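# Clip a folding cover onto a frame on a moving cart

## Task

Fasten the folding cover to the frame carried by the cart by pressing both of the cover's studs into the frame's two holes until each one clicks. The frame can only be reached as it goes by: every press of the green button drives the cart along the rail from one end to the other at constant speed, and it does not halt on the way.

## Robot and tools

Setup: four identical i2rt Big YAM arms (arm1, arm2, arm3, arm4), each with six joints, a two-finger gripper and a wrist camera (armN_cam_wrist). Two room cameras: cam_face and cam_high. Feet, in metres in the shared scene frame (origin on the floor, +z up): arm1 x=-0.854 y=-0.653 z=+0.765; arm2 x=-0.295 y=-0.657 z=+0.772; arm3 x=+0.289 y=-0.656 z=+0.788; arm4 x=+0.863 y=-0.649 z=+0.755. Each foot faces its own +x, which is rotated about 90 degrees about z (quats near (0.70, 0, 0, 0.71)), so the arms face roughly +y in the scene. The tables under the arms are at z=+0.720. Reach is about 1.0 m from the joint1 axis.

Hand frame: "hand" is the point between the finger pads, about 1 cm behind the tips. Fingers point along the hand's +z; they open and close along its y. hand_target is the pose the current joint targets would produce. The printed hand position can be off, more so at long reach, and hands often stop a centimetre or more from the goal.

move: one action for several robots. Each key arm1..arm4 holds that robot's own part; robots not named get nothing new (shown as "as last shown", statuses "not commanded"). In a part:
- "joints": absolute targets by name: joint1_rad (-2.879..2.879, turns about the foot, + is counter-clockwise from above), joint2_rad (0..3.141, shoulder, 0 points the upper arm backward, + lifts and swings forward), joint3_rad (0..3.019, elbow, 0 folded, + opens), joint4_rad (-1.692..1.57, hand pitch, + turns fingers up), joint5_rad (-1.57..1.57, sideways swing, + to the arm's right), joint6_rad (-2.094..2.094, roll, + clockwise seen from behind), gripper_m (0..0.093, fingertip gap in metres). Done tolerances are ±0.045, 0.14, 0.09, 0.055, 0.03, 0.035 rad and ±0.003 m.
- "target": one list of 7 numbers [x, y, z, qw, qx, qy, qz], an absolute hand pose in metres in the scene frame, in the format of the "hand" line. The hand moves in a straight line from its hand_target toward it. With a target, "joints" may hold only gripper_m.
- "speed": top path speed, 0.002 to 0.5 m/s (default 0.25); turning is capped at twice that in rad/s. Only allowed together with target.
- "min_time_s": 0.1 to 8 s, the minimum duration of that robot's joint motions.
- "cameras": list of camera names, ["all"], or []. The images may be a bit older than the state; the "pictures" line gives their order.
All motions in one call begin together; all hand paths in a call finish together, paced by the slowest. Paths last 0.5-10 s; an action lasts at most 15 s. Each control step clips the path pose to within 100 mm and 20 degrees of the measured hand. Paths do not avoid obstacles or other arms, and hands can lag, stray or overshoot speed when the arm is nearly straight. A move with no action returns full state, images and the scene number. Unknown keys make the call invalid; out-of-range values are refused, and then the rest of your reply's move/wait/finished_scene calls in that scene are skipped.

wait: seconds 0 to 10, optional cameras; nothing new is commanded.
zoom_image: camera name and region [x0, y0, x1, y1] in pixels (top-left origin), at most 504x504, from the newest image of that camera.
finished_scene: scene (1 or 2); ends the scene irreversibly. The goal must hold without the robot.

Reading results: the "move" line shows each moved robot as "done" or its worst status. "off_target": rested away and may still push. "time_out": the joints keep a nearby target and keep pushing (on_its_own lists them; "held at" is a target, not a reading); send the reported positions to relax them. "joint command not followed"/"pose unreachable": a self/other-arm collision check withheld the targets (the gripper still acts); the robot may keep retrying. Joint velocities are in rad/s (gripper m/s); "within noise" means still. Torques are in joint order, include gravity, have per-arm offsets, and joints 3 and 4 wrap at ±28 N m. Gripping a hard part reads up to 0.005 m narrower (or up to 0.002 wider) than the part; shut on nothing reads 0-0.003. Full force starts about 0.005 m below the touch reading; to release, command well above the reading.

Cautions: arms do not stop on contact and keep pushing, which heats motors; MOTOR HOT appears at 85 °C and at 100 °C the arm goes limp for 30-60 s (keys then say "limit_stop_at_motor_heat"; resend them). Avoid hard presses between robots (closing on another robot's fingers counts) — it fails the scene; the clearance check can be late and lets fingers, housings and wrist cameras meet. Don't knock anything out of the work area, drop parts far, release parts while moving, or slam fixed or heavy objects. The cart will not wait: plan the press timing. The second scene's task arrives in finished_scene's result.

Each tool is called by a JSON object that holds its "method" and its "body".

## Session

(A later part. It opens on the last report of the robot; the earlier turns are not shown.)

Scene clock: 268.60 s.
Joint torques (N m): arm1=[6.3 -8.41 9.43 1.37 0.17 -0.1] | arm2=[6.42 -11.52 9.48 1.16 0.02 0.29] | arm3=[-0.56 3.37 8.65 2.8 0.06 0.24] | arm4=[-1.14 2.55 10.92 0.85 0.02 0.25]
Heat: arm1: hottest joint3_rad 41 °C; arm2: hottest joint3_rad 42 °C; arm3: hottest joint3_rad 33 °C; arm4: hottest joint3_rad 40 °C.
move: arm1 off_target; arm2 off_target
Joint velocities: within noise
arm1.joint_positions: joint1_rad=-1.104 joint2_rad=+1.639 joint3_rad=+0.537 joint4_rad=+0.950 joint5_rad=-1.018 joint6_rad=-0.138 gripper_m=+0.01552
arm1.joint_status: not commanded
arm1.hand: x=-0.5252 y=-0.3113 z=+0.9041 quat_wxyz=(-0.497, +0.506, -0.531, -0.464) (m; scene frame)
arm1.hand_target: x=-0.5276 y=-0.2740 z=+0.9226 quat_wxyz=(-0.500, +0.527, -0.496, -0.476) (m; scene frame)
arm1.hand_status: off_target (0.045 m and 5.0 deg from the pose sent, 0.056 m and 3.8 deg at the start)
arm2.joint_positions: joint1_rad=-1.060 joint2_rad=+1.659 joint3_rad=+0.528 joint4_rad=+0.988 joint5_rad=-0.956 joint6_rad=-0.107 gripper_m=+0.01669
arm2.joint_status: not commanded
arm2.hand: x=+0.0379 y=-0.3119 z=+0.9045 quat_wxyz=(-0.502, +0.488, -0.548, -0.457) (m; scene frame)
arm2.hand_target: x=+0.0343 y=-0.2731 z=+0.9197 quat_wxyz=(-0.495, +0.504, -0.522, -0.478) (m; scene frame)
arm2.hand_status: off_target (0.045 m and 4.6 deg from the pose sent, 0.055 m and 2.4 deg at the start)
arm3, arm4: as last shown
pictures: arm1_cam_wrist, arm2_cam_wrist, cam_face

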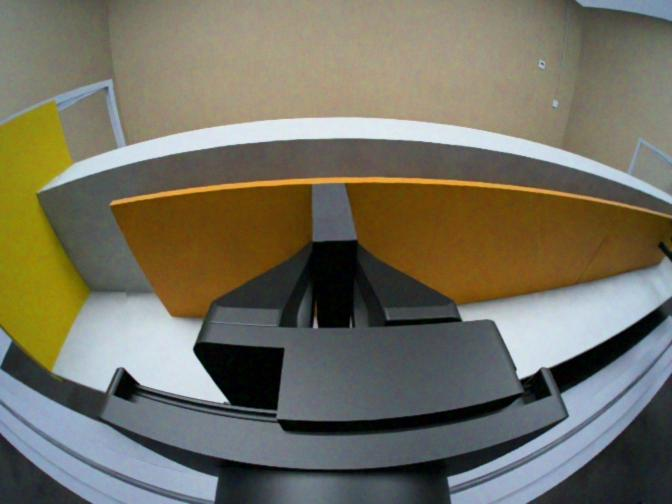

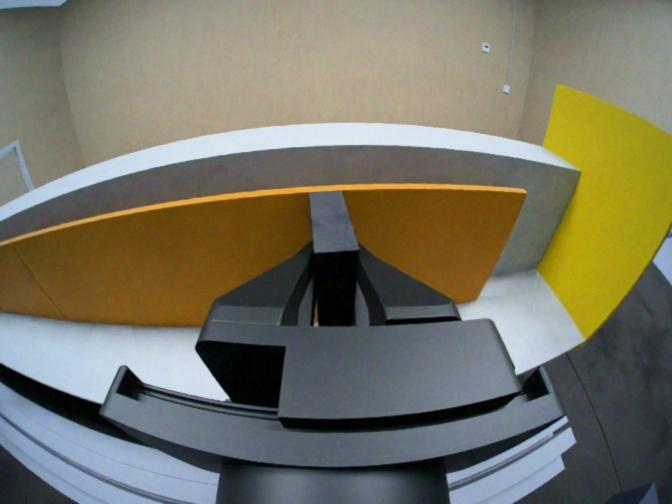

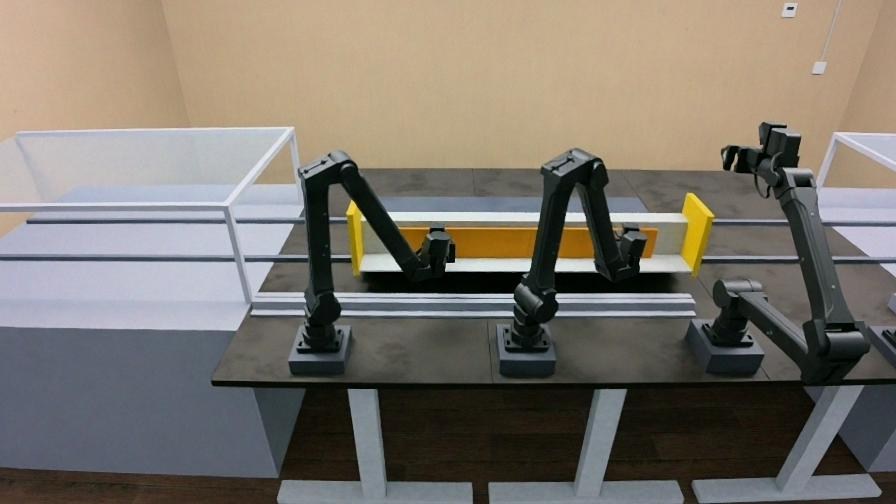

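{"method": "move", "body": {"arm1": {"target": [-0.4732, -0.262, 0.922, -0.4990, 0.5280, -0.4960, -0.4760], "speed": 0.03}, "arm2": {"target": [0.0918, -0.261, 0.9194, -0.4940, 0.5050, -0.5210, -0.4800], "speed": 0.03}, "cameras": ["arm1_cam_wrist", "arm2_cam_wrist"]}}

{"method": "move", "body": {"arm1": {"target": [-0.4394, -0.232, 0.922, -0.4990, 0.5280, -0.4960, -0.4760], "speed": 0.009}, "arm2": {"target": [0.1257, -0.231, 0.9194, -0.4940, 0.5050, -0.5210, -0.4800], "speed": 0.009}, "cameras": ["arm1_cam_wrist", "arm2_cam_wrist", "cam_high"]}}

Scene clock: 274.97 s.
Joint torques (N m): arm1=[4.07 -9.05 11 1.05 0.29 -0.16] | arm2=[3.43 -11.93 11.49 0.88 0.41 0.28] | arm3=[-0.5 3.37 8.65 2.82 0.05 0.24] | arm4=[-0.91 3.08 10.96 0.95 0.03 0.26]
Heat: arm1: hottest joint3_rad 41 °C; arm2: hottest joint3_rad 42 °C; arm3: hottest joint3_rad 33 °C; arm4: hottest joint3_rad 40 °C.
move: arm1 off_target; arm2 off_target
Joint velocities: within noise
arm1.joint_positions: joint1_rad=-1.122 joint2_rad=+1.714 joint3_rad=+0.657 joint4_rad=+0.896 joint5_rad=-1.074 joint6_rad=-0.146 gripper_m=+0.01566
arm1.joint_status: not commanded
arm1.hand: x=-0.4909 y=-0.2975 z=+0.9040 quat_wxyz=(-0.487, +0.514, -0.522, -0.476) (m; scene frame)
arm1.hand_target: x=-0.4783 y=-0.2647 z=+0.9225 quat_wxyz=(-0.499, +0.531, -0.492, -0.477) (m; scene frame)
arm1.hand_status: off_target (0.044 m and 3.6 deg from the pose sent, 0.074 m and 5.0 deg at the start)
arm2.joint_positions: joint1_rad=-1.083 joint2_rad=+1.734 joint3_rad=+0.653 joint4_rad=+0.933 joint5_rad=-1.030 joint6_rad=-0.115 gripper_m=+0.01672
arm2.joint_status: not commanded
arm2.hand: x=+0.0723 y=-0.2978 z=+0.9048 quat_wxyz=(-0.491, +0.500, -0.535, -0.472) (m; scene frame)
arm2.hand_target: x=+0.0867 y=-0.2637 z=+0.9205 quat_wxyz=(-0.492, +0.506, -0.518, -0.482) (m; scene frame)
arm2.hand_status: off_target (0.044 m and 2.0 deg from the pose sent, 0.076 m and 4.6 deg at the start)
arm3.joint_positions: joint1_rad=+0.007 joint2_rad=+0.201 joint3_rad=+0.803 joint4_rad=-0.721 joint5_rad=+0.002 joint6_rad=-0.010 gripper_m=+0.09397
arm3.joint_status: not commanded
arm3.hand: x=+0.2915 y=-0.4369 z=+1.2508 quat_wxyz=(-0.474, +0.527, -0.524, -0.472) (m; scene frame)
arm3.hand_target: x=+0.2939 y=-0.4361 z=+1.2538 quat_wxyz=(-0.478, +0.515, -0.527, -0.478) (m; scene frame)
arm3.hand_status: not commanded
arm4.joint_positions: joint1_rad=-0.300 joint2_rad=+0.598 joint3_rad=+1.291 joint4_rad=-1.423 joint5_rad=-0.004 joint6_rad=-0.023 gripper_m=+0.00068
arm4.joint_status: not commanded
arm4.hand: x=+0.9400 y=-0.4403 z=+1.2349 quat_wxyz=(-0.337, +0.533, -0.740, -0.235) (m; scene frame)
arm4.hand_target: x=+0.9376 y=-0.4442 z=+1.2483 quat_wxyz=(-0.340, +0.527, -0.741, -0.242) (m; scene frame)
arm4.hand_status: not commanded
pictures: arm1_cam_wrist, arm2_cam_wrist

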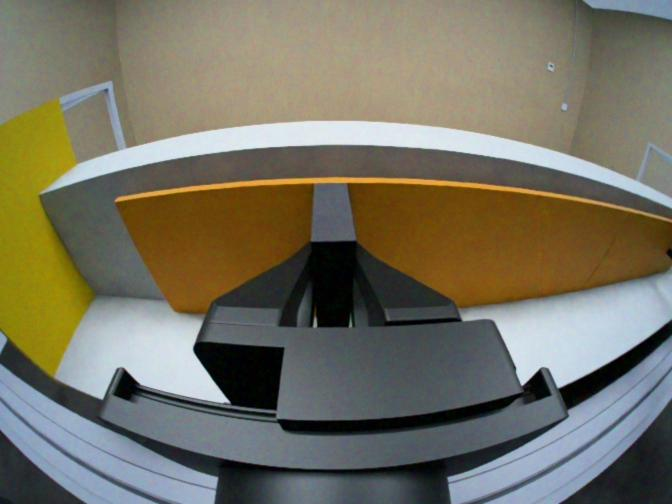

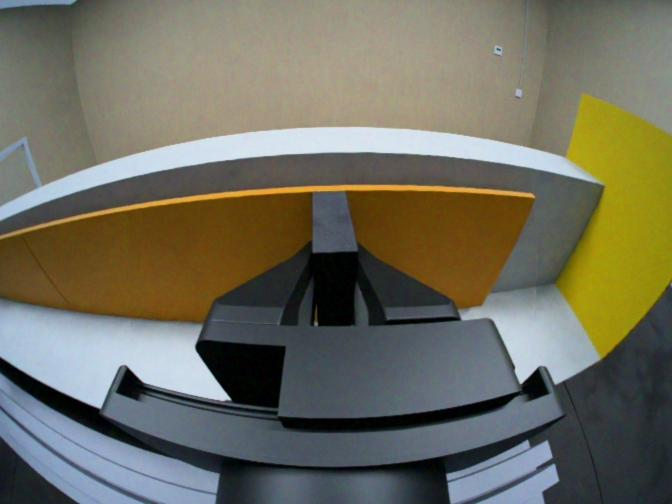

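Scene clock: 281.13 s.
Joint torques (N m): arm1=[7.94 -9.05 12.64 0.88 1.23 -0.03] | arm2=[7.53 -12.1 13.18 0.81 1.18 0.32] | arm3=[-0.38 3.43 8.68 2.84 0.06 0.24] | arm4=[-1.26 2.14 10.93 0.85 0.07 0.25]
Heat: arm1: hottest joint3_rad 42 °C; arm2: hottest joint3_rad 43 °C; arm3: hottest joint3_rad 33 °C; arm4: hottest joint3_rad 40 °C.
move: arm1 off_target; arm2 off_target
Joint velocities: within noise
arm1.joint_positions: joint1_rad=-1.154 joint2_rad=+1.769 joint3_rad=+0.752 joint4_rad=+0.858 joint5_rad=-1.071 joint6_rad=-0.146 gripper_m=+0.01565
arm1.joint_status: not commanded
arm1.hand: x=-0.4491 y=-0.2953 z=+0.9046 quat_wxyz=(-0.496, +0.505, -0.530, -0.467) (m; scene frame)
arm1.hand_target: x=-0.4464 y=-0.2389 z=+0.9233 quat_wxyz=(-0.499, +0.527, -0.496, -0.476) (m; scene frame)
arm1.hand_status: off_target (0.066 m and 4.9 deg from the pose sent, 0.085 m and 3.6 deg at the start)
arm2.joint_positions: joint1_rad=-1.117 joint2_rad=+1.786 joint3_rad=+0.748 joint4_rad=+0.890 joint5_rad=-1.028 joint6_rad=-0.115 gripper_m=+0.01672
arm2.joint_status: not commanded
arm2.hand: x=+0.1143 y=-0.2961 z=+0.9056 quat_wxyz=(-0.499, +0.491, -0.544, -0.463) (m; scene frame)
arm2.hand_target: x=+0.1180 y=-0.2380 z=+0.9212 quat_wxyz=(-0.494, +0.504, -0.520, -0.480) (m; scene frame)
arm2.hand_status: off_target (0.068 m and 3.7 deg from the pose sent, 0.087 m and 2.0 deg at the start)
arm3, arm4: as last shown
pictures: arm1_cam_wrist, arm2_cam_wrist, cam_high

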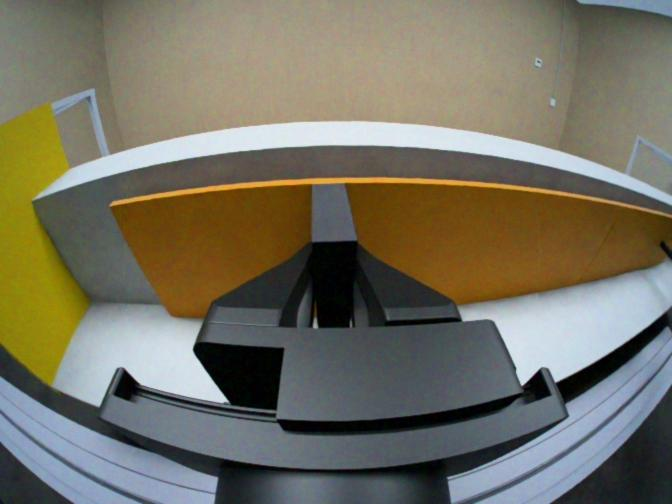

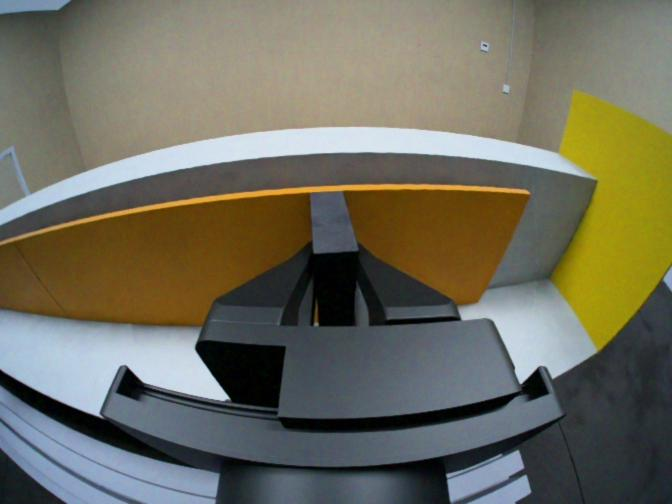

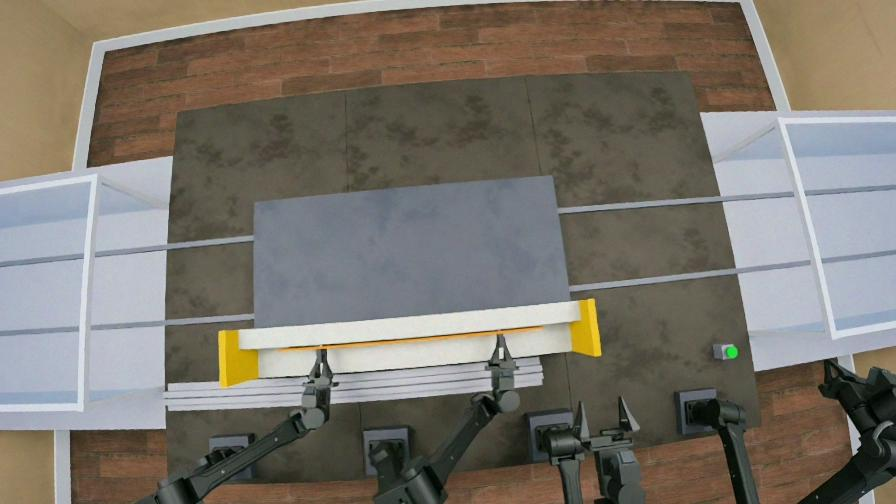

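{"method": "move", "body": {"arm1": {"target": [-0.407, -0.298, 0.921, -0.4990, 0.5280, -0.4960, -0.4760], "speed": 0.03}, "arm2": {"target": [0.157, -0.2975, 0.9190, -0.4940, 0.5050, -0.5210, -0.4800], "speed": 0.03}}}

Scene clock: 285.23 s.
Joint torques (N m): arm1=[-0.62 -13.63 8.46 1.24 -0.8 -0.2] | arm2=[-0.09 -17.08 8.76 1.06 -0.57 0.19] | arm3=[-0.56 3.43 8.69 2.84 0.06 0.24] | arm4=[-0.97 2.96 10.86 0.91 0.03 0.29]
Heat: arm1: hottest joint3_rad 42 °C; arm2: hottest joint3_rad 43 °C; arm3: hottest joint3_rad 33 °C; arm4: hottest joint3_rad 41 °C.
move: arm1 off_target; arm2 off_target
Joint velocities: within noise
arm1.joint_positions: joint1_rad=-1.196 joint2_rad=+1.818 joint3_rad=+0.841 joint4_rad=+0.797 joint5_rad=-1.163 joint6_rad=-0.172 gripper_m=+0.01560
arm1.joint_status: not commanded
arm1.hand: x=-0.4230 y=-0.3000 z=+0.9048 quat_wxyz=(-0.485, +0.517, -0.516, -0.481) (m; scene frame)
arm1.hand_target: x=-0.4070 y=-0.2973 z=+0.9213 quat_wxyz=(-0.500, +0.526, -0.497, -0.475) (m; scene frame)
arm1.hand_status: off_target (0.023 m and 3.1 deg from the pose sent, 0.045 m and 4.9 deg at the start)
arm2.joint_positions: joint1_rad=-1.157 joint2_rad=+1.835 joint3_rad=+0.837 joint4_rad=+0.833 joint5_rad=-1.120 joint6_rad=-0.138 gripper_m=+0.01658
arm2.joint_status: not commanded
arm2.hand: x=+0.1399 y=-0.2994 z=+0.9055 quat_wxyz=(-0.489, +0.504, -0.529, -0.477) (m; scene frame)
arm2.hand_target: x=+0.1572 y=-0.2977 z=+0.9187 quat_wxyz=(-0.495, +0.503, -0.523, -0.478) (m; scene frame)
arm2.hand_status: off_target (0.022 m and 1.2 deg from the pose sent, 0.045 m and 3.7 deg at the start)
arm3, arm4: as last shown
pictures: none

{"method": "move", "body": {"arm1": {"target": [-0.389, -0.330, 0.921, -0.4990, 0.5280, -0.4960, -0.4760], "speed": 0.02}, "arm2": {"target": [0.175, -0.3295, 0.9190, -0.4940, 0.5050, -0.5210, -0.4800], "speed": 0.02}, "cameras": ["arm1_cam_wrist", "arm2_cam_wrist"]}}

Scene clock: 288.43 s.
Joint torques (N m): arm1=[-0.38 -14.04 8.5 1.16 -0.66 -0.21] | arm2=[-1.32 -17.61 8.59 1.13 -0.8 0.16] | arm3=[-0.5 3.31 8.66 2.82 0.06 0.23] | arm4=[-1.67 2.49 10.93 1.01 0.03 0.24]
Heat: arm1: hottest joint3_rad 41 °C; arm2: hottest joint3_rad 43 °C; arm3: hottest joint3_rad 33 °C; arm4: hottest joint3_rad 41 °C.
move: arm1 off_target; arm2 off_target
Joint velocities: within noise
arm1.joint_positions: joint1_rad=-1.271 joint2_rad=+1.826 joint3_rad=+0.859 joint4_rad=+0.755 joint5_rad=-1.248 joint6_rad=-0.207 gripper_m=+0.01560
arm1.joint_status: not commanded
arm1.hand: x=-0.4071 y=-0.3310 z=+0.9043 quat_wxyz=(-0.484, +0.519, -0.512, -0.484) (m; scene frame)
arm1.hand_target: x=-0.3899 y=-0.3304 z=+0.9212 quat_wxyz=(-0.500, +0.528, -0.495, -0.476) (m; scene frame)
arm1.hand_status: off_target (0.025 m and 2.9 deg from the pose sent, 0.048 m and 3.1 deg at the start)
arm2.joint_positions: joint1_rad=-1.222 joint2_rad=+1.844 joint3_rad=+0.860 joint4_rad=+0.795 joint5_rad=-1.197 joint6_rad=-0.164 gripper_m=+0.01656
arm2.joint_status: not commanded
arm2.hand: x=+0.1560 y=-0.3255 z=+0.9054 quat_wxyz=(-0.486, +0.506, -0.526, -0.481) (m; scene frame)
arm2.hand_target: x=+0.1727 y=-0.3273 z=+0.9191 quat_wxyz=(-0.492, +0.506, -0.520, -0.482) (m; scene frame)
arm2.hand_status: off_target (0.024 m and 1.1 deg from the pose sent, 0.048 m and 1.2 deg at the start)
arm3, arm4: as last shown
pictures: arm1_cam_wrist, arm2_cam_wrist

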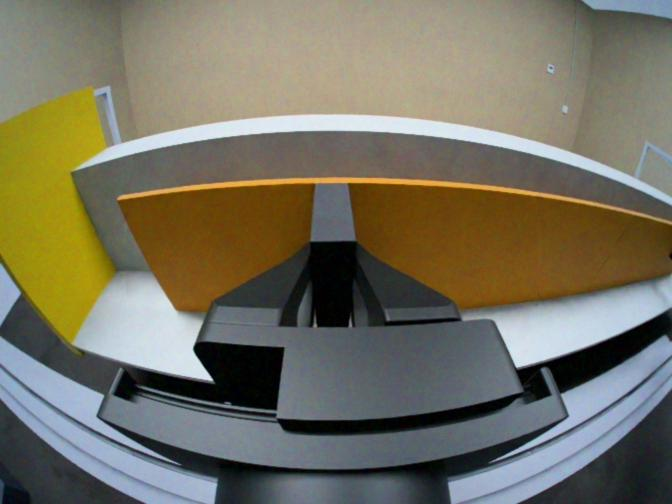

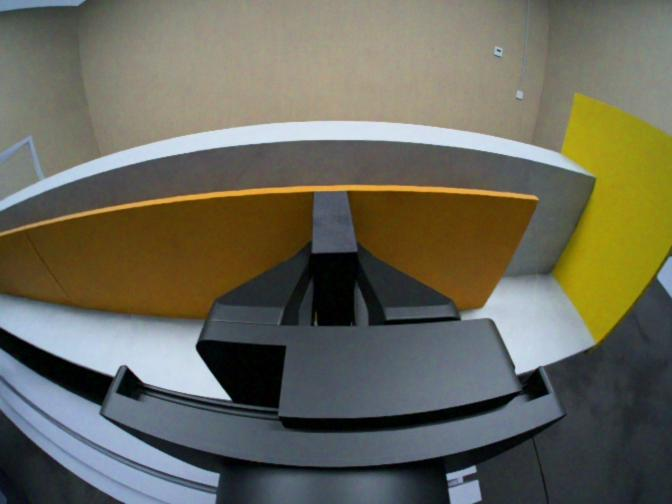

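{"method": "move", "body": {"arm1": {"target": [-0.391, -0.345, 0.950, -0.4990, 0.5280, -0.4960, -0.4760], "speed": 0.06}, "arm2": {"target": [0.171, -0.345, 0.948, -0.4940, 0.5050, -0.5210, -0.4800], "speed": 0.06}}}

{"method": "move", "body": {"arm1": {"target": [-0.43, -0.45, 0.960, -0.4990, 0.5280, -0.4960, -0.4760], "speed": 0.06}, "arm2": {"target": [0.132, -0.45, 0.958, -0.4940, 0.5050, -0.5210, -0.4800], "speed": 0.06}, "cameras": ["arm1_cam_wrist", "arm2_cam_wrist", "cam_high", "cam_face"]}}

Scene clock: 301.17 s.
Joint torques (N m): arm1=[-0.38 -17.73 8.25 1.31 -0.95 0.02] | arm2=[-1.38 -22.83 7.64 1.21 -0.74 0.49] | arm3=[-0.5 3.43 8.64 2.84 0.05 0.24] | arm4=[-0.79 2.67 10.91 0.96 0.05 0.29]
Heat: arm1: hottest joint3_rad 41 °C; arm2: hottest joint3_rad 43 °C; arm3: hottest joint3_rad 33 °C; arm4: hottest joint3_rad 41 °C.
move: arm1 off_target; arm2 off_target
Joint velocities: within noise
arm1.joint_positions: joint1_rad=-1.303 joint2_rad=+1.789 joint3_rad=+0.861 joint4_rad=+0.651 joint5_rad=-1.269 joint6_rad=-0.247 gripper_m=+0.01560
arm1.joint_status: not commanded
arm1.hand: x=-0.4035 y=-0.3464 z=+0.9112 quat_wxyz=(-0.476, +0.514, -0.524, -0.485) (m; scene frame)
arm1.hand_target: x=-0.3921 y=-0.3459 z=+0.9487 quat_wxyz=(-0.499, +0.527, -0.497, -0.476) (m; scene frame)
arm1.hand_status: off_target (0.041 m and 4.5 deg from the pose sent, 0.050 m and 2.9 deg at the start)
arm2.joint_positions: joint1_rad=-1.252 joint2_rad=+1.820 joint3_rad=+0.861 joint4_rad=+0.701 joint5_rad=-1.226 joint6_rad=-0.224 gripper_m=+0.01656
arm2.joint_status: not commanded
arm2.hand: x=+0.1583 y=-0.3392 z=+0.9072 quat_wxyz=(-0.479, +0.510, -0.531, -0.479) (m; scene frame)
arm2.hand_target: x=+0.1691 y=-0.3435 z=+0.9473 quat_wxyz=(-0.493, +0.507, -0.519, -0.480) (m; scene frame)
arm2.hand_status: off_target (0.043 m and 2.1 deg from the pose sent, 0.049 m and 1.1 deg at the start)
arm3, arm4: as last shown
pictures: none

Scene clock: 303.57 s.
Joint torques (N m): arm1=[0.5 -14.56 5.59 1.54 -1.03 -0.06] | arm2=[-0.21 -17.14 5.9 1.55 -0.76 0.4] | arm3=[-0.5 3.43 8.66 2.85 0.05 0.24] | arm4=[-1.03 2.78 10.91 0.98 0.04 0.23]
Heat: arm1: hottest joint3_rad 41 °C; arm2: hottest joint3_rad 42 °C; arm3: hottest joint3_rad 33 °C; arm4: hottest joint3_rad 41 °C.
move: arm1 not_followed; arm2 not_followed
Joint velocities: within noise
arm1.joint_positions: joint1_rad=-1.401 joint2_rad=+1.733 joint3_rad=+0.810 joint4_rad=+0.557 joint5_rad=-1.346 joint6_rad=-0.299 gripper_m=+0.01560
arm1.joint_status: not commanded
arm1.on_its_own: joint1_rad is held at -1.399, not at its first target -1.310; joint4_rad is held at +0.562, not at its first target +0.647; joint5_rad is held at -1.365, not at its first target -1.288; joint6_rad is held at -0.301, not at its first target -0.239
arm1.hand: x=-0.4096 y=-0.3951 z=+0.9145 quat_wxyz=(-0.471, +0.499, -0.538, -0.490) (m; scene frame)
arm1.hand_target: x=-0.4111 y=-0.3931 z=+0.9271 quat_wxyz=(-0.476, +0.507, -0.523, -0.492) (m; scene frame)
arm1.hand_status: not_followed (0.074 m and 6.8 deg from the pose sent, 0.118 m and 4.5 deg at the start)
arm2.joint_positions: joint1_rad=-1.416 joint2_rad=+1.706 joint3_rad=+0.771 joint4_rad=+0.563 joint5_rad=-1.346 joint6_rad=-0.420 gripper_m=+0.01656
arm2.joint_status: not commanded
arm2.on_its_own: joint1_rad is held at -1.414, not at its first target -1.267; joint3_rad is held at +0.778, not at its first target +0.893; joint4_rad is held at +0.565, not at its first target +0.692; joint5_rad is held at -1.360, not at its first target -1.242; joint6_rad is held at -0.380, not at its first target -0.170
arm2.hand: x=+0.1471 y=-0.4202 z=+0.9205 quat_wxyz=(-0.507, +0.518, -0.520, -0.451) (m; scene frame)
arm2.hand_target: x=+0.1466 y=-0.4194 z=+0.9304 quat_wxyz=(-0.503, +0.514, -0.520, -0.462) (m; scene frame)
arm2.hand_status: not_followed (0.050 m and 3.9 deg from the pose sent, 0.125 m and 2.1 deg at the start)
arm3, arm4: as last shown
pictures: arm1_cam_wrist, arm2_cam_wrist, cam_face, cam_high
pose unreachable (arm1 arm): on one or more control steps of this call this arm could not follow its commanded pose, so it was not sent that pose on those steps. On the call's last step it was still not sent that pose. It may still have moved: this result reports where it is.
cause: moving toward the commanded pose would bring two parts of the arm too close to each other (its wrist (the part past joint 4) and its wrist camera, 2 mm apart when it was first held).
pose unreachable (arm2 arm): on one or more control steps of this call this arm could not follow its commanded pose, so it was not sent that pose on those steps. On the call's last step it was still not sent that pose. It may still have moved: this result reports where it is.
cause: moving toward the commanded pose would bring two parts of the arm too close to each other (its wrist (the part past joint 4) and its wrist camera, under 1 mm apart when it was first held).

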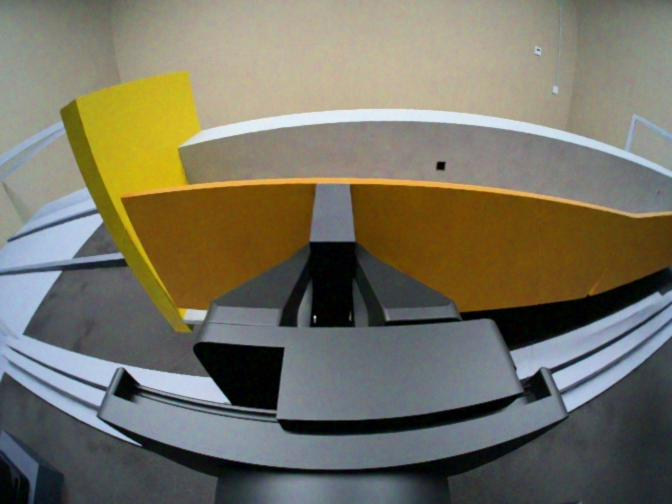

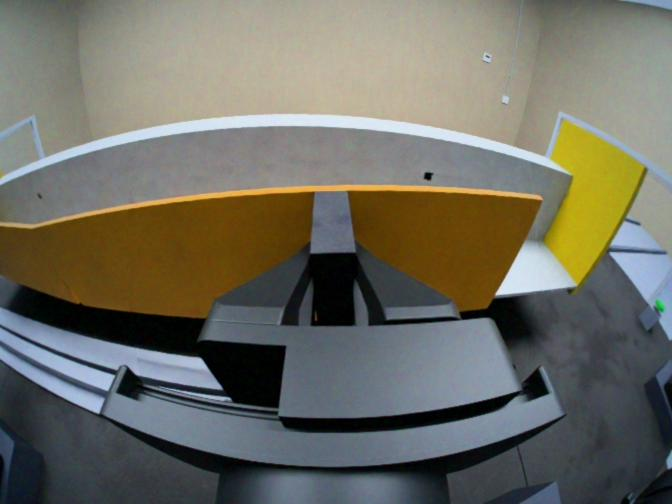

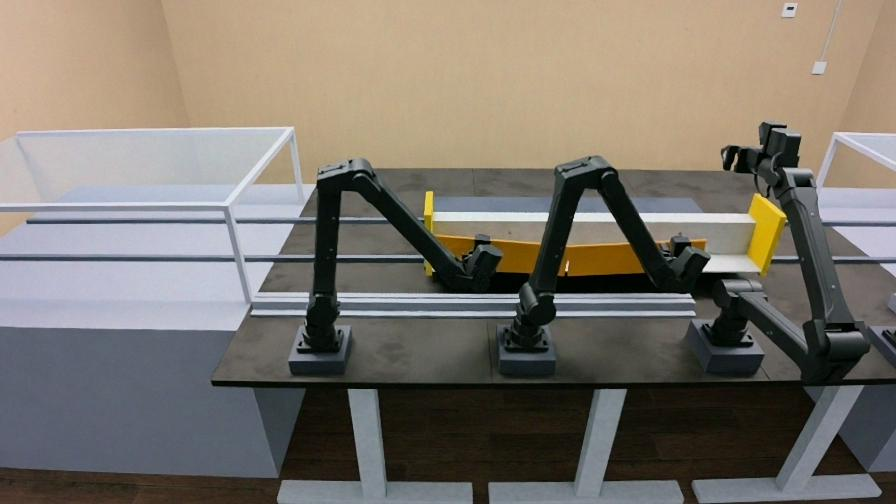

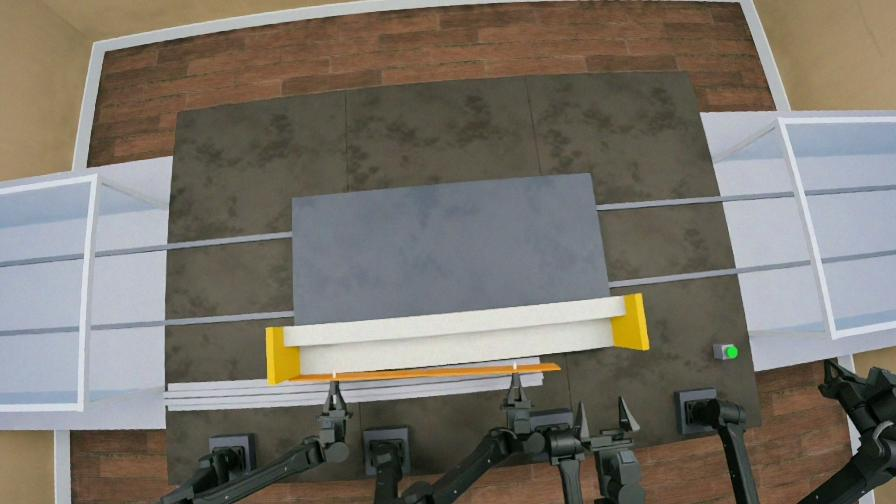

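{"method": "move", "body": {"cameras": ["arm1_cam_wrist", "cam_face"]}}

Scene clock: 310.00 s.
Joint torques (N m): arm1=[1.61 -16.97 2.3 1.61 -3.5 -0.04] | arm2=[3.37 -17.67 3.34 1.58 -1.73 -0.01] | arm3=[-0.56 3.37 8.65 2.84 0.05 0.23] | arm4=[-1.03 2.84 10.95 0.91 0.05 0.23]
Heat: arm1: hottest joint3_rad 39 °C; arm2: hottest joint3_rad 41 °C; arm3: hottest joint3_rad 33 °C; arm4: hottest joint3_rad 41 °C.
Joint velocities: within noise
arm1.joint_positions: joint1_rad=-1.415 joint2_rad=+1.749 joint3_rad=+0.861 joint4_rad=+0.557 joint5_rad=-1.284 joint6_rad=-0.304 gripper_m=+0.01557
arm1.joint_status: not commanded
arm1.on_its_own: joint1_rad is held at -1.399, not at its first target -1.310; joint4_rad is held at +0.562, not at its first target +0.647; joint5_rad is held at -1.365, not at its first target -1.288; joint6_rad is held at -0.301, not at its first target -0.239
arm1.hand: x=-0.3787 y=-0.3991 z=+0.9204 quat_wxyz=(-0.496, +0.493, -0.549, -0.459) (m; scene frame)
arm1.hand_target: x=-0.4096 y=-0.3936 z=+0.9275 quat_wxyz=(-0.478, +0.509, -0.522, -0.490) (m; scene frame)
arm1.hand_status: off_target (0.082 m and 7.6 deg from the pose sent, 0.118 m and 4.5 deg at the start)
arm2.joint_positions: joint1_rad=-1.476 joint2_rad=+1.706 joint3_rad=+0.815 joint4_rad=+0.563 joint5_rad=-1.318 joint6_rad=-0.374 gripper_m=+0.01656
arm2.joint_status: not commanded
arm2.on_its_own: joint1_rad is held at -1.414, not at its first target -1.267; joint3_rad is held at +0.778, not at its first target +0.893; joint4_rad is held at +0.565, not at its first target +0.692; joint5_rad is held at -1.360, not at its first target -1.242; joint6_rad is held at -0.380, not at its first target -0.170
arm2.hand: x=+0.1802 y=-0.4465 z=+0.9340 quat_wxyz=(-0.527, +0.494, -0.543, -0.429) (m; scene frame)
arm2.hand_target: x=+0.1490 y=-0.4231 z=+0.9306 quat_wxyz=(-0.504, +0.510, -0.523, -0.461) (m; scene frame)
arm2.hand_status: off_target (0.054 m and 7.6 deg from the pose sent, 0.125 m and 2.1 deg at the start)
arm3.joint_positions: joint1_rad=+0.007 joint2_rad=+0.201 joint3_rad=+0.803 joint4_rad=-0.721 joint5_rad=+0.002 joint6_rad=-0.010 gripper_m=+0.09397
arm3.joint_status: not commanded
arm3.hand: x=+0.2915 y=-0.4369 z=+1.2508 quat_wxyz=(-0.474, +0.527, -0.524, -0.472) (m; scene frame)
arm3.hand_target: x=+0.2939 y=-0.4361 z=+1.2538 quat_wxyz=(-0.478, +0.515, -0.527, -0.478) (m; scene frame)
arm3.hand_status: not commanded
arm4.joint_positions: joint1_rad=-0.300 joint2_rad=+0.598 joint3_rad=+1.291 joint4_rad=-1.423 joint5_rad=-0.004 joint6_rad=-0.023 gripper_m=+0.00068
arm4.joint_status: not commanded
arm4.hand: x=+0.9400 y=-0.4403 z=+1.2349 quat_wxyz=(-0.337, +0.533, -0.740, -0.235) (m; scene frame)
arm4.hand_target: x=+0.9376 y=-0.4442 z=+1.2483 quat_wxyz=(-0.340, +0.527, -0.741, -0.242) (m; scene frame)
arm4.hand_status: not commanded
pictures: arm1_cam_wrist, cam_face

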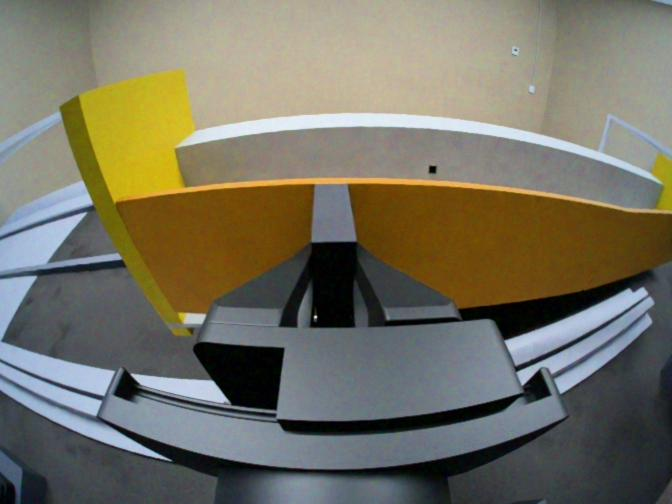

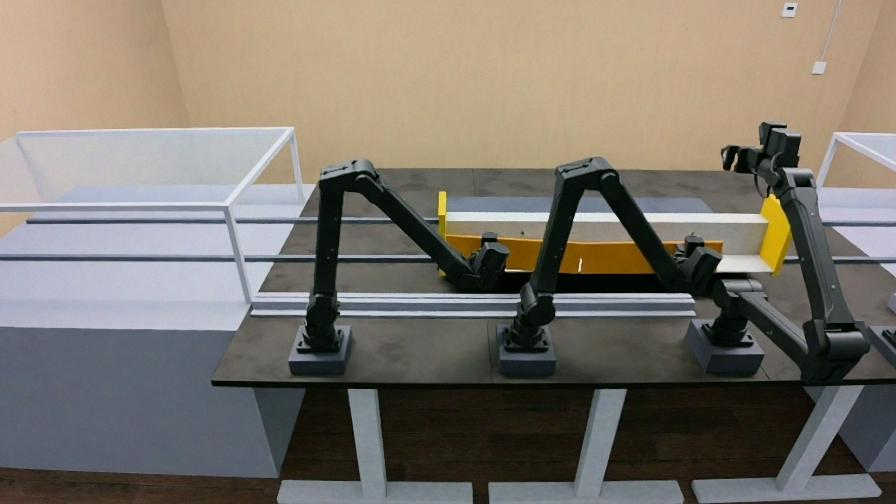

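{"method": "move", "body": {"arm1": {"target": [-0.385, -0.425, 0.985, -0.405, 0.5795, -0.5795, -0.405], "speed": 0.12}, "arm2": {"target": [0.17, -0.435, 0.985, -0.405, 0.5795, -0.5795, -0.405], "speed": 0.12}, "cameras": ["arm1_cam_wrist", "arm2_cam_wrist", "cam_face"]}}

Scene clock: 332.27 s.
Joint torques (N m): arm1=[0.85 -13.33 12.03 0.13 -1.12 -0.18] | arm2=[0.85 -17.32 13.12 -0.42 -2.11 0.55] | arm3=[-0.5 3.37 8.65 2.82 0.05 0.24] | arm4=[-0.56 2.78 10.67 0.98 0.03 0.27]
Heat: arm1: hottest joint5_rad 65 °C; arm2: hottest joint5_rad 54 °C; arm3: hottest joint3_rad 34 °C; arm4: hottest joint3_rad 41 °C.
move: arm1 off_target; arm2 off_target
Joint velocities: within noise
arm1.joint_positions: joint1_rad=-1.461 joint2_rad=+1.598 joint3_rad=+1.085 joint4_rad=-0.780 joint5_rad=-1.180 joint6_rad=-1.186 gripper_m=+0.01568
arm1.joint_status: not commanded
arm1.hand: x=-0.4086 y=-0.4329 z=+0.9508 quat_wxyz=(-0.378, +0.564, -0.602, -0.420) (m; scene frame)
arm1.hand_target: x=-0.3894 y=-0.4261 z=+0.9843 quat_wxyz=(-0.404, +0.580, -0.579, -0.406) (m; scene frame)
arm1.hand_status: off_target (0.042 m and 4.8 deg from the pose sent, 0.070 m and 16.1 deg at the start; pose on its path clipped on 32 of 102 steps)
arm2.joint_positions: joint1_rad=-1.439 joint2_rad=+1.602 joint3_rad=+1.053 joint4_rad=-0.764 joint5_rad=-1.152 joint6_rad=-1.297 gripper_m=+0.01662
arm2.joint_status: not commanded
arm2.hand: x=+0.1460 y=-0.4421 z=+0.9402 quat_wxyz=(-0.390, +0.596, -0.583, -0.392) (m; scene frame)
arm2.hand_target: x=+0.1644 y=-0.4324 z=+0.9843 quat_wxyz=(-0.406, +0.587, -0.573, -0.403) (m; scene frame)
arm2.hand_status: off_target (0.051 m and 3.0 deg from the pose sent, 0.053 m and 17.8 deg at the start; pose on its path clipped on 35 of 102 steps)
arm3, arm4: as last shown
pictures: arm1_cam_wrist, arm2_cam_wrist, cam_face
led back after a hold (arm1 arm): the arm was led back toward your command in small steps, so it may still be short of it.
led back after a hold (arm2 arm): the arm was led back toward your command in small steps, so it may still be short of it.
pose unreachable (arm1 arm): on one or more control steps of this call this arm could not follow its commanded pose, so it was not sent that pose on those steps. It may still have moved: this result reports where it is.
cause: moving toward the commanded pose would bring two parts of the arm too close to each other (its wrist (the part past joint 4) and its wrist camera, 2 mm apart when it was first held).
pose unreachable (arm2 arm): on one or more control steps of this call this arm could not follow its commanded pose, so it was not sent that pose on those steps. It may still have moved: this result reports where it is.
cause: moving toward the commanded pose would bring two parts of the arm too close to each other (its wrist (the part past joint 4) and its wrist camera, 2 mm apart when it was first held).

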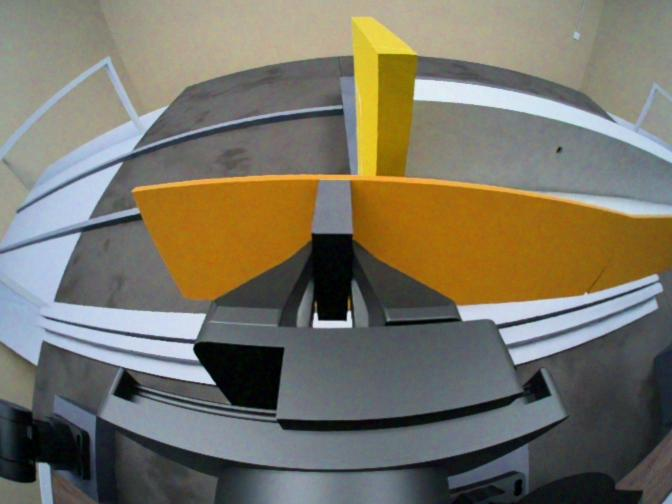

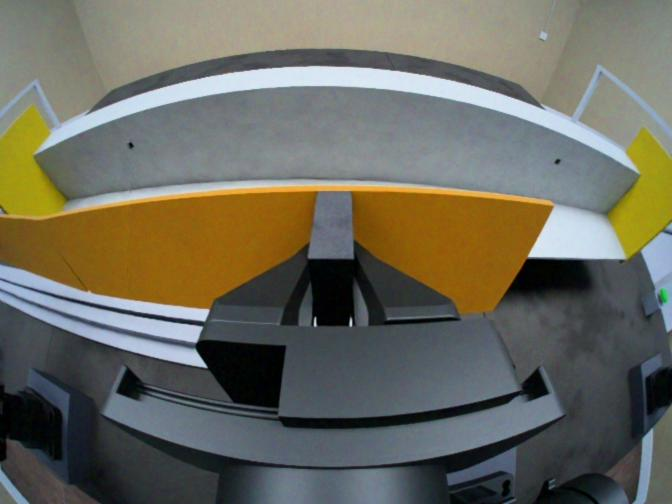

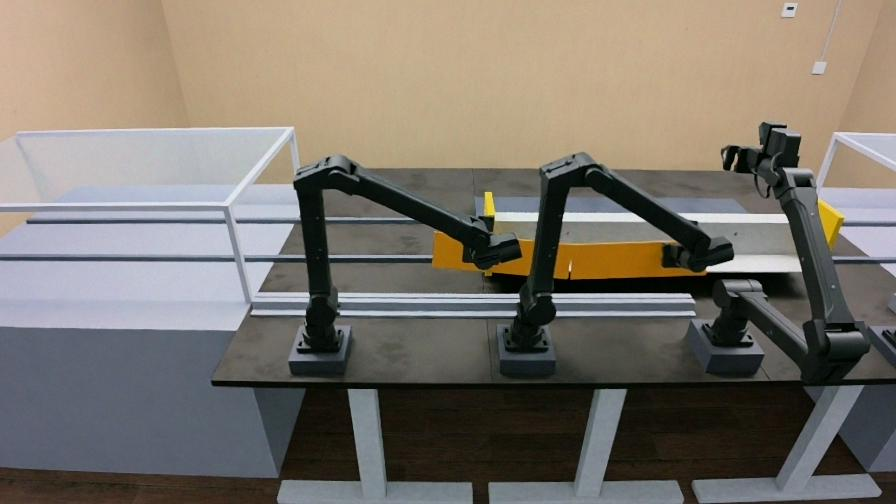

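{"method": "move", "body": {"arm1": {"target": [-0.402, -0.439, 0.895, -0.445, 0.58, -0.542, -0.416], "speed": 0.12}, "arm2": {"target": [0.158, -0.433, 0.9, -0.4305, 0.561, -0.561, -0.4305], "speed": 0.12}, "cameras": ["arm1_cam_wrist", "arm2_cam_wrist"]}}

Scene clock: 340.23 s.
Joint torques (N m): arm1=[0.03 -15.44 5.59 1.28 -1.94 -0.22] | arm2=[0.03 -17.32 6.38 0.72 -2.25 0.65] | arm3=[0.21 3.37 8.94 1.99 -0.08 0.06] | arm4=[-1.14 2.49 10.92 0.98 0.01 0.25]
Heat: arm1: hottest joint5_rad 53 °C; arm2: hottest joint5_rad 51 °C; arm3: hottest joint3_rad 34 °C; arm4: hottest joint3_rad 41 °C.
move: arm1 off_target; arm2 not_followed
Joint velocities: within noise
arm1.joint_positions: joint1_rad=-1.486 joint2_rad=+1.729 joint3_rad=+0.985 joint4_rad=-0.498 joint5_rad=-1.254 joint6_rad=-1.240 gripper_m=+0.01566
arm1.joint_status: not commanded
arm1.hand: x=-0.4038 y=-0.4392 z=+0.8793 quat_wxyz=(-0.423, +0.573, -0.564, -0.419) (m; scene frame)
arm1.hand_target: x=-0.4024 y=-0.4387 z=+0.8950 quat_wxyz=(-0.443, +0.578, -0.543, -0.417) (m; scene frame)
arm1.hand_status: off_target (0.016 m and 3.6 deg from the pose sent, 0.057 m and 10.5 deg at the start)
arm2.joint_positions: joint1_rad=-1.437 joint2_rad=+1.706 joint3_rad=+1.007 joint4_rad=-0.563 joint5_rad=-1.218 joint6_rad=-1.273 gripper_m=+0.01642
arm2.joint_status: not commanded
arm2.on_its_own: joint3_rad is held at +1.008, not at its first target +1.141; joint4_rad is held at -0.555, not at its first target -0.796; joint5_rad is held at -1.264, not at its first target -1.193
arm2.hand: x=+0.1541 y=-0.4358 z=+0.8955 quat_wxyz=(-0.413, +0.589, -0.562, -0.408) (m; scene frame)
arm2.hand_target: x=+0.1520 y=-0.4336 z=+0.9037 quat_wxyz=(-0.407, +0.563, -0.570, -0.438) (m; scene frame)
arm2.hand_status: not_followed (0.007 m and 4.5 deg from the pose sent, 0.043 m and 8.0 deg at the start)
arm3.joint_positions: joint1_rad=+0.007 joint2_rad=+0.201 joint3_rad=+0.803 joint4_rad=-0.721 joint5_rad=+0.002 joint6_rad=-0.010 gripper_m=+0.09397
arm3.joint_status: not commanded
arm3.hand: x=+0.2915 y=-0.4369 z=+1.2508 quat_wxyz=(-0.474, +0.527, -0.524, -0.472) (m; scene frame)
arm3.hand_target: x=+0.2915 y=-0.4369 z=+1.2508 quat_wxyz=(-0.474, +0.527, -0.524, -0.472) (m; scene frame)
arm3.hand_status: not commanded
arm4: as last shown
pictures: arm1_cam_wrist, arm2_cam_wrist
pose unreachable (arm2 arm): on one or more control steps of this call this arm could not follow its commanded pose, so it was not sent that pose on those steps. On the call's last step it was still not sent that pose. It may still have moved: this result reports where it is.
cause: moving toward the commanded pose would bring a part of the arm too close to another arm (this arm's wrist (the part past joint 4) and the arm3 arm's upper arm (the part past joint 2), at the place that arm is still heading or pushing toward).
joint command not followed: on one or more control steps a check withheld the commanded joint targets of the arm3 arm, and it was not sent them on those steps. On the call's last step the targets were still withheld.
cause: the commanded joint targets, or the way to them, would bring a part of the robot too close to another arm (this arm's upper arm (the part past joint 2) and the arm2 arm's wrist (the part past joint 4), where that arm would come to rest).

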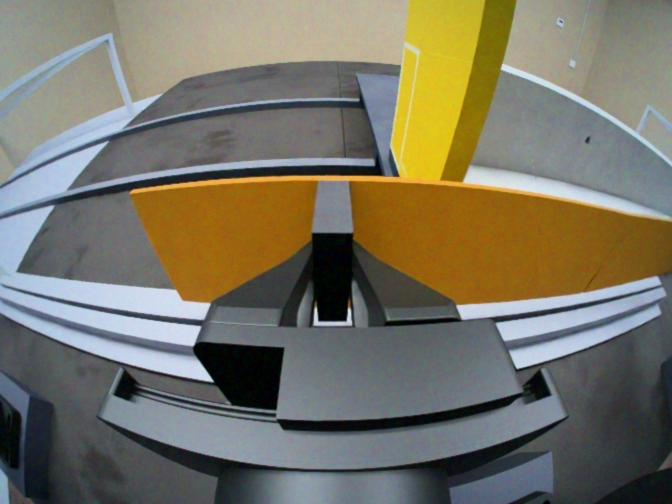

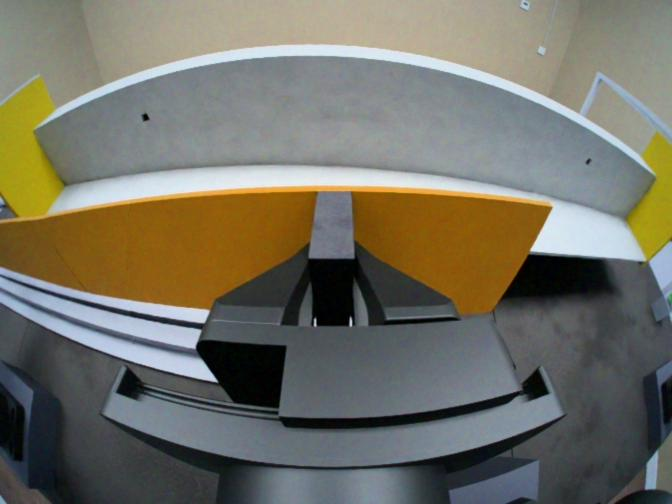

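{"method": "move", "body": {"arm3": {"joints": {"joint2_rad": 0.9, "joint3_rad": 0.9, "joint4_rad": -0.2}, "min_time_s": 1.5}}}

{"method": "move", "body": {"arm1": {"target": [-0.417, -0.4525, 0.871, -0.445, 0.58, -0.542, -0.416], "speed": 0.1}, "arm2": {"target": [0.1445, -0.4475, 0.872, -0.4305, 0.561, -0.561, -0.4305], "speed": 0.1}, "cameras": ["arm1_cam_wrist", "arm2_cam_wrist", "cam_face", "cam_high"]}}

Scene clock: 346.63 s.
Joint torques (N m): arm1=[0.03 -15.5 5.72 1.26 -1.91 -0.21] | arm2=[0.09 -17.73 6.24 0.87 -2.3 0.69] | arm3=[0.21 1.67 10.71 1.91 -0.09 0.06] | arm4=[-0.62 2.9 10.99 0.91 0.08 0.27]
Heat: arm1: hottest joint5_rad 49 °C; arm2: hottest joint5_rad 50 °C; arm3: hottest joint3_rad 34 °C; arm4: hottest joint3_rad 41 °C.
move: arm3 time_out
Joint velocities: within noise
arm1.joint_positions: joint1_rad=-1.486 joint2_rad=+1.729 joint3_rad=+0.983 joint4_rad=-0.498 joint5_rad=-1.254 joint6_rad=-1.241 gripper_m=+0.01566
arm1.joint_status: not commanded
arm1.hand: x=-0.4044 y=-0.4393 z=+0.8788 quat_wxyz=(-0.423, +0.573, -0.564, -0.419) (m; scene frame)
arm1.hand_target: x=-0.4022 y=-0.4387 z=+0.8950 quat_wxyz=(-0.444, +0.579, -0.543, -0.416) (m; scene frame)
arm1.hand_status: not commanded
arm2.joint_positions: joint1_rad=-1.434 joint2_rad=+1.709 joint3_rad=+1.007 joint4_rad=-0.563 joint5_rad=-1.218 joint6_rad=-1.273 gripper_m=+0.01642
arm2.joint_status: not commanded
arm2.on_its_own: joint3_rad is held at +1.008, not at its first target +1.141; joint4_rad is held at -0.555, not at its first target -0.796; joint5_rad is held at -1.264, not at its first target -1.193
arm2.hand: x=+0.1534 y=-0.4344 z=+0.8941 quat_wxyz=(-0.412, +0.589, -0.562, -0.409) (m; scene frame)
arm2.hand_target: x=+0.1519 y=-0.4334 z=+0.9035 quat_wxyz=(-0.407, +0.563, -0.570, -0.438) (m; scene frame)
arm2.hand_status: not commanded
arm3.joint_positions: joint1_rad=+0.007 joint2_rad=+0.389 joint3_rad=+0.791 joint4_rad=-0.573 joint5_rad=+0.002 joint6_rad=-0.010 gripper_m=+0.09397
arm3.joint_status: joint2_rad time_out (moved +0.189 of +0.699); joint3_rad time_out (moved -0.012 of +0.097); joint4_rad time_out (moved +0.149 of +0.521)
arm3.on_its_own: joint2_rad is held at +0.397, not at your +0.900, since a time_out; joint3_rad is held at +0.803, not at your +0.900, since a time_out; joint4_rad is held at -0.575, not at your -0.200, since a time_out
arm3.hand: x=+0.2913 y=-0.3687 z=+1.2363 quat_wxyz=(-0.460, +0.539, -0.536, -0.459) (m; scene frame)
arm3.hand_target: x=+0.2913 y=-0.3681 z=+1.2411 quat_wxyz=(-0.461, +0.538, -0.535, -0.459) (m; scene frame)
arm3.hand_status: not commanded
arm4: as last shown
pictures: none
held back during your reply time (arm3 arm), on 86 control steps: a part of the arm was too close to another arm, or the arm's last command would have brought one too close.
led back after a hold (arm3 arm): the arm was led back toward your command in small steps, so it may still be short of it.
joint command not followed: on one or more control steps a check withheld the commanded joint targets of the arm3 arm, and it was not sent them on those steps. On the call's last step the targets were still withheld.
cause: the commanded joint targets, or the way to them, would bring a part of the robot too close to another arm (this arm's upper arm (the part past joint 2) and the arm2 arm's wrist (the part past joint 4), under 1 mm apart when this arm was first held).

not run: a stop came earlier in this reply.


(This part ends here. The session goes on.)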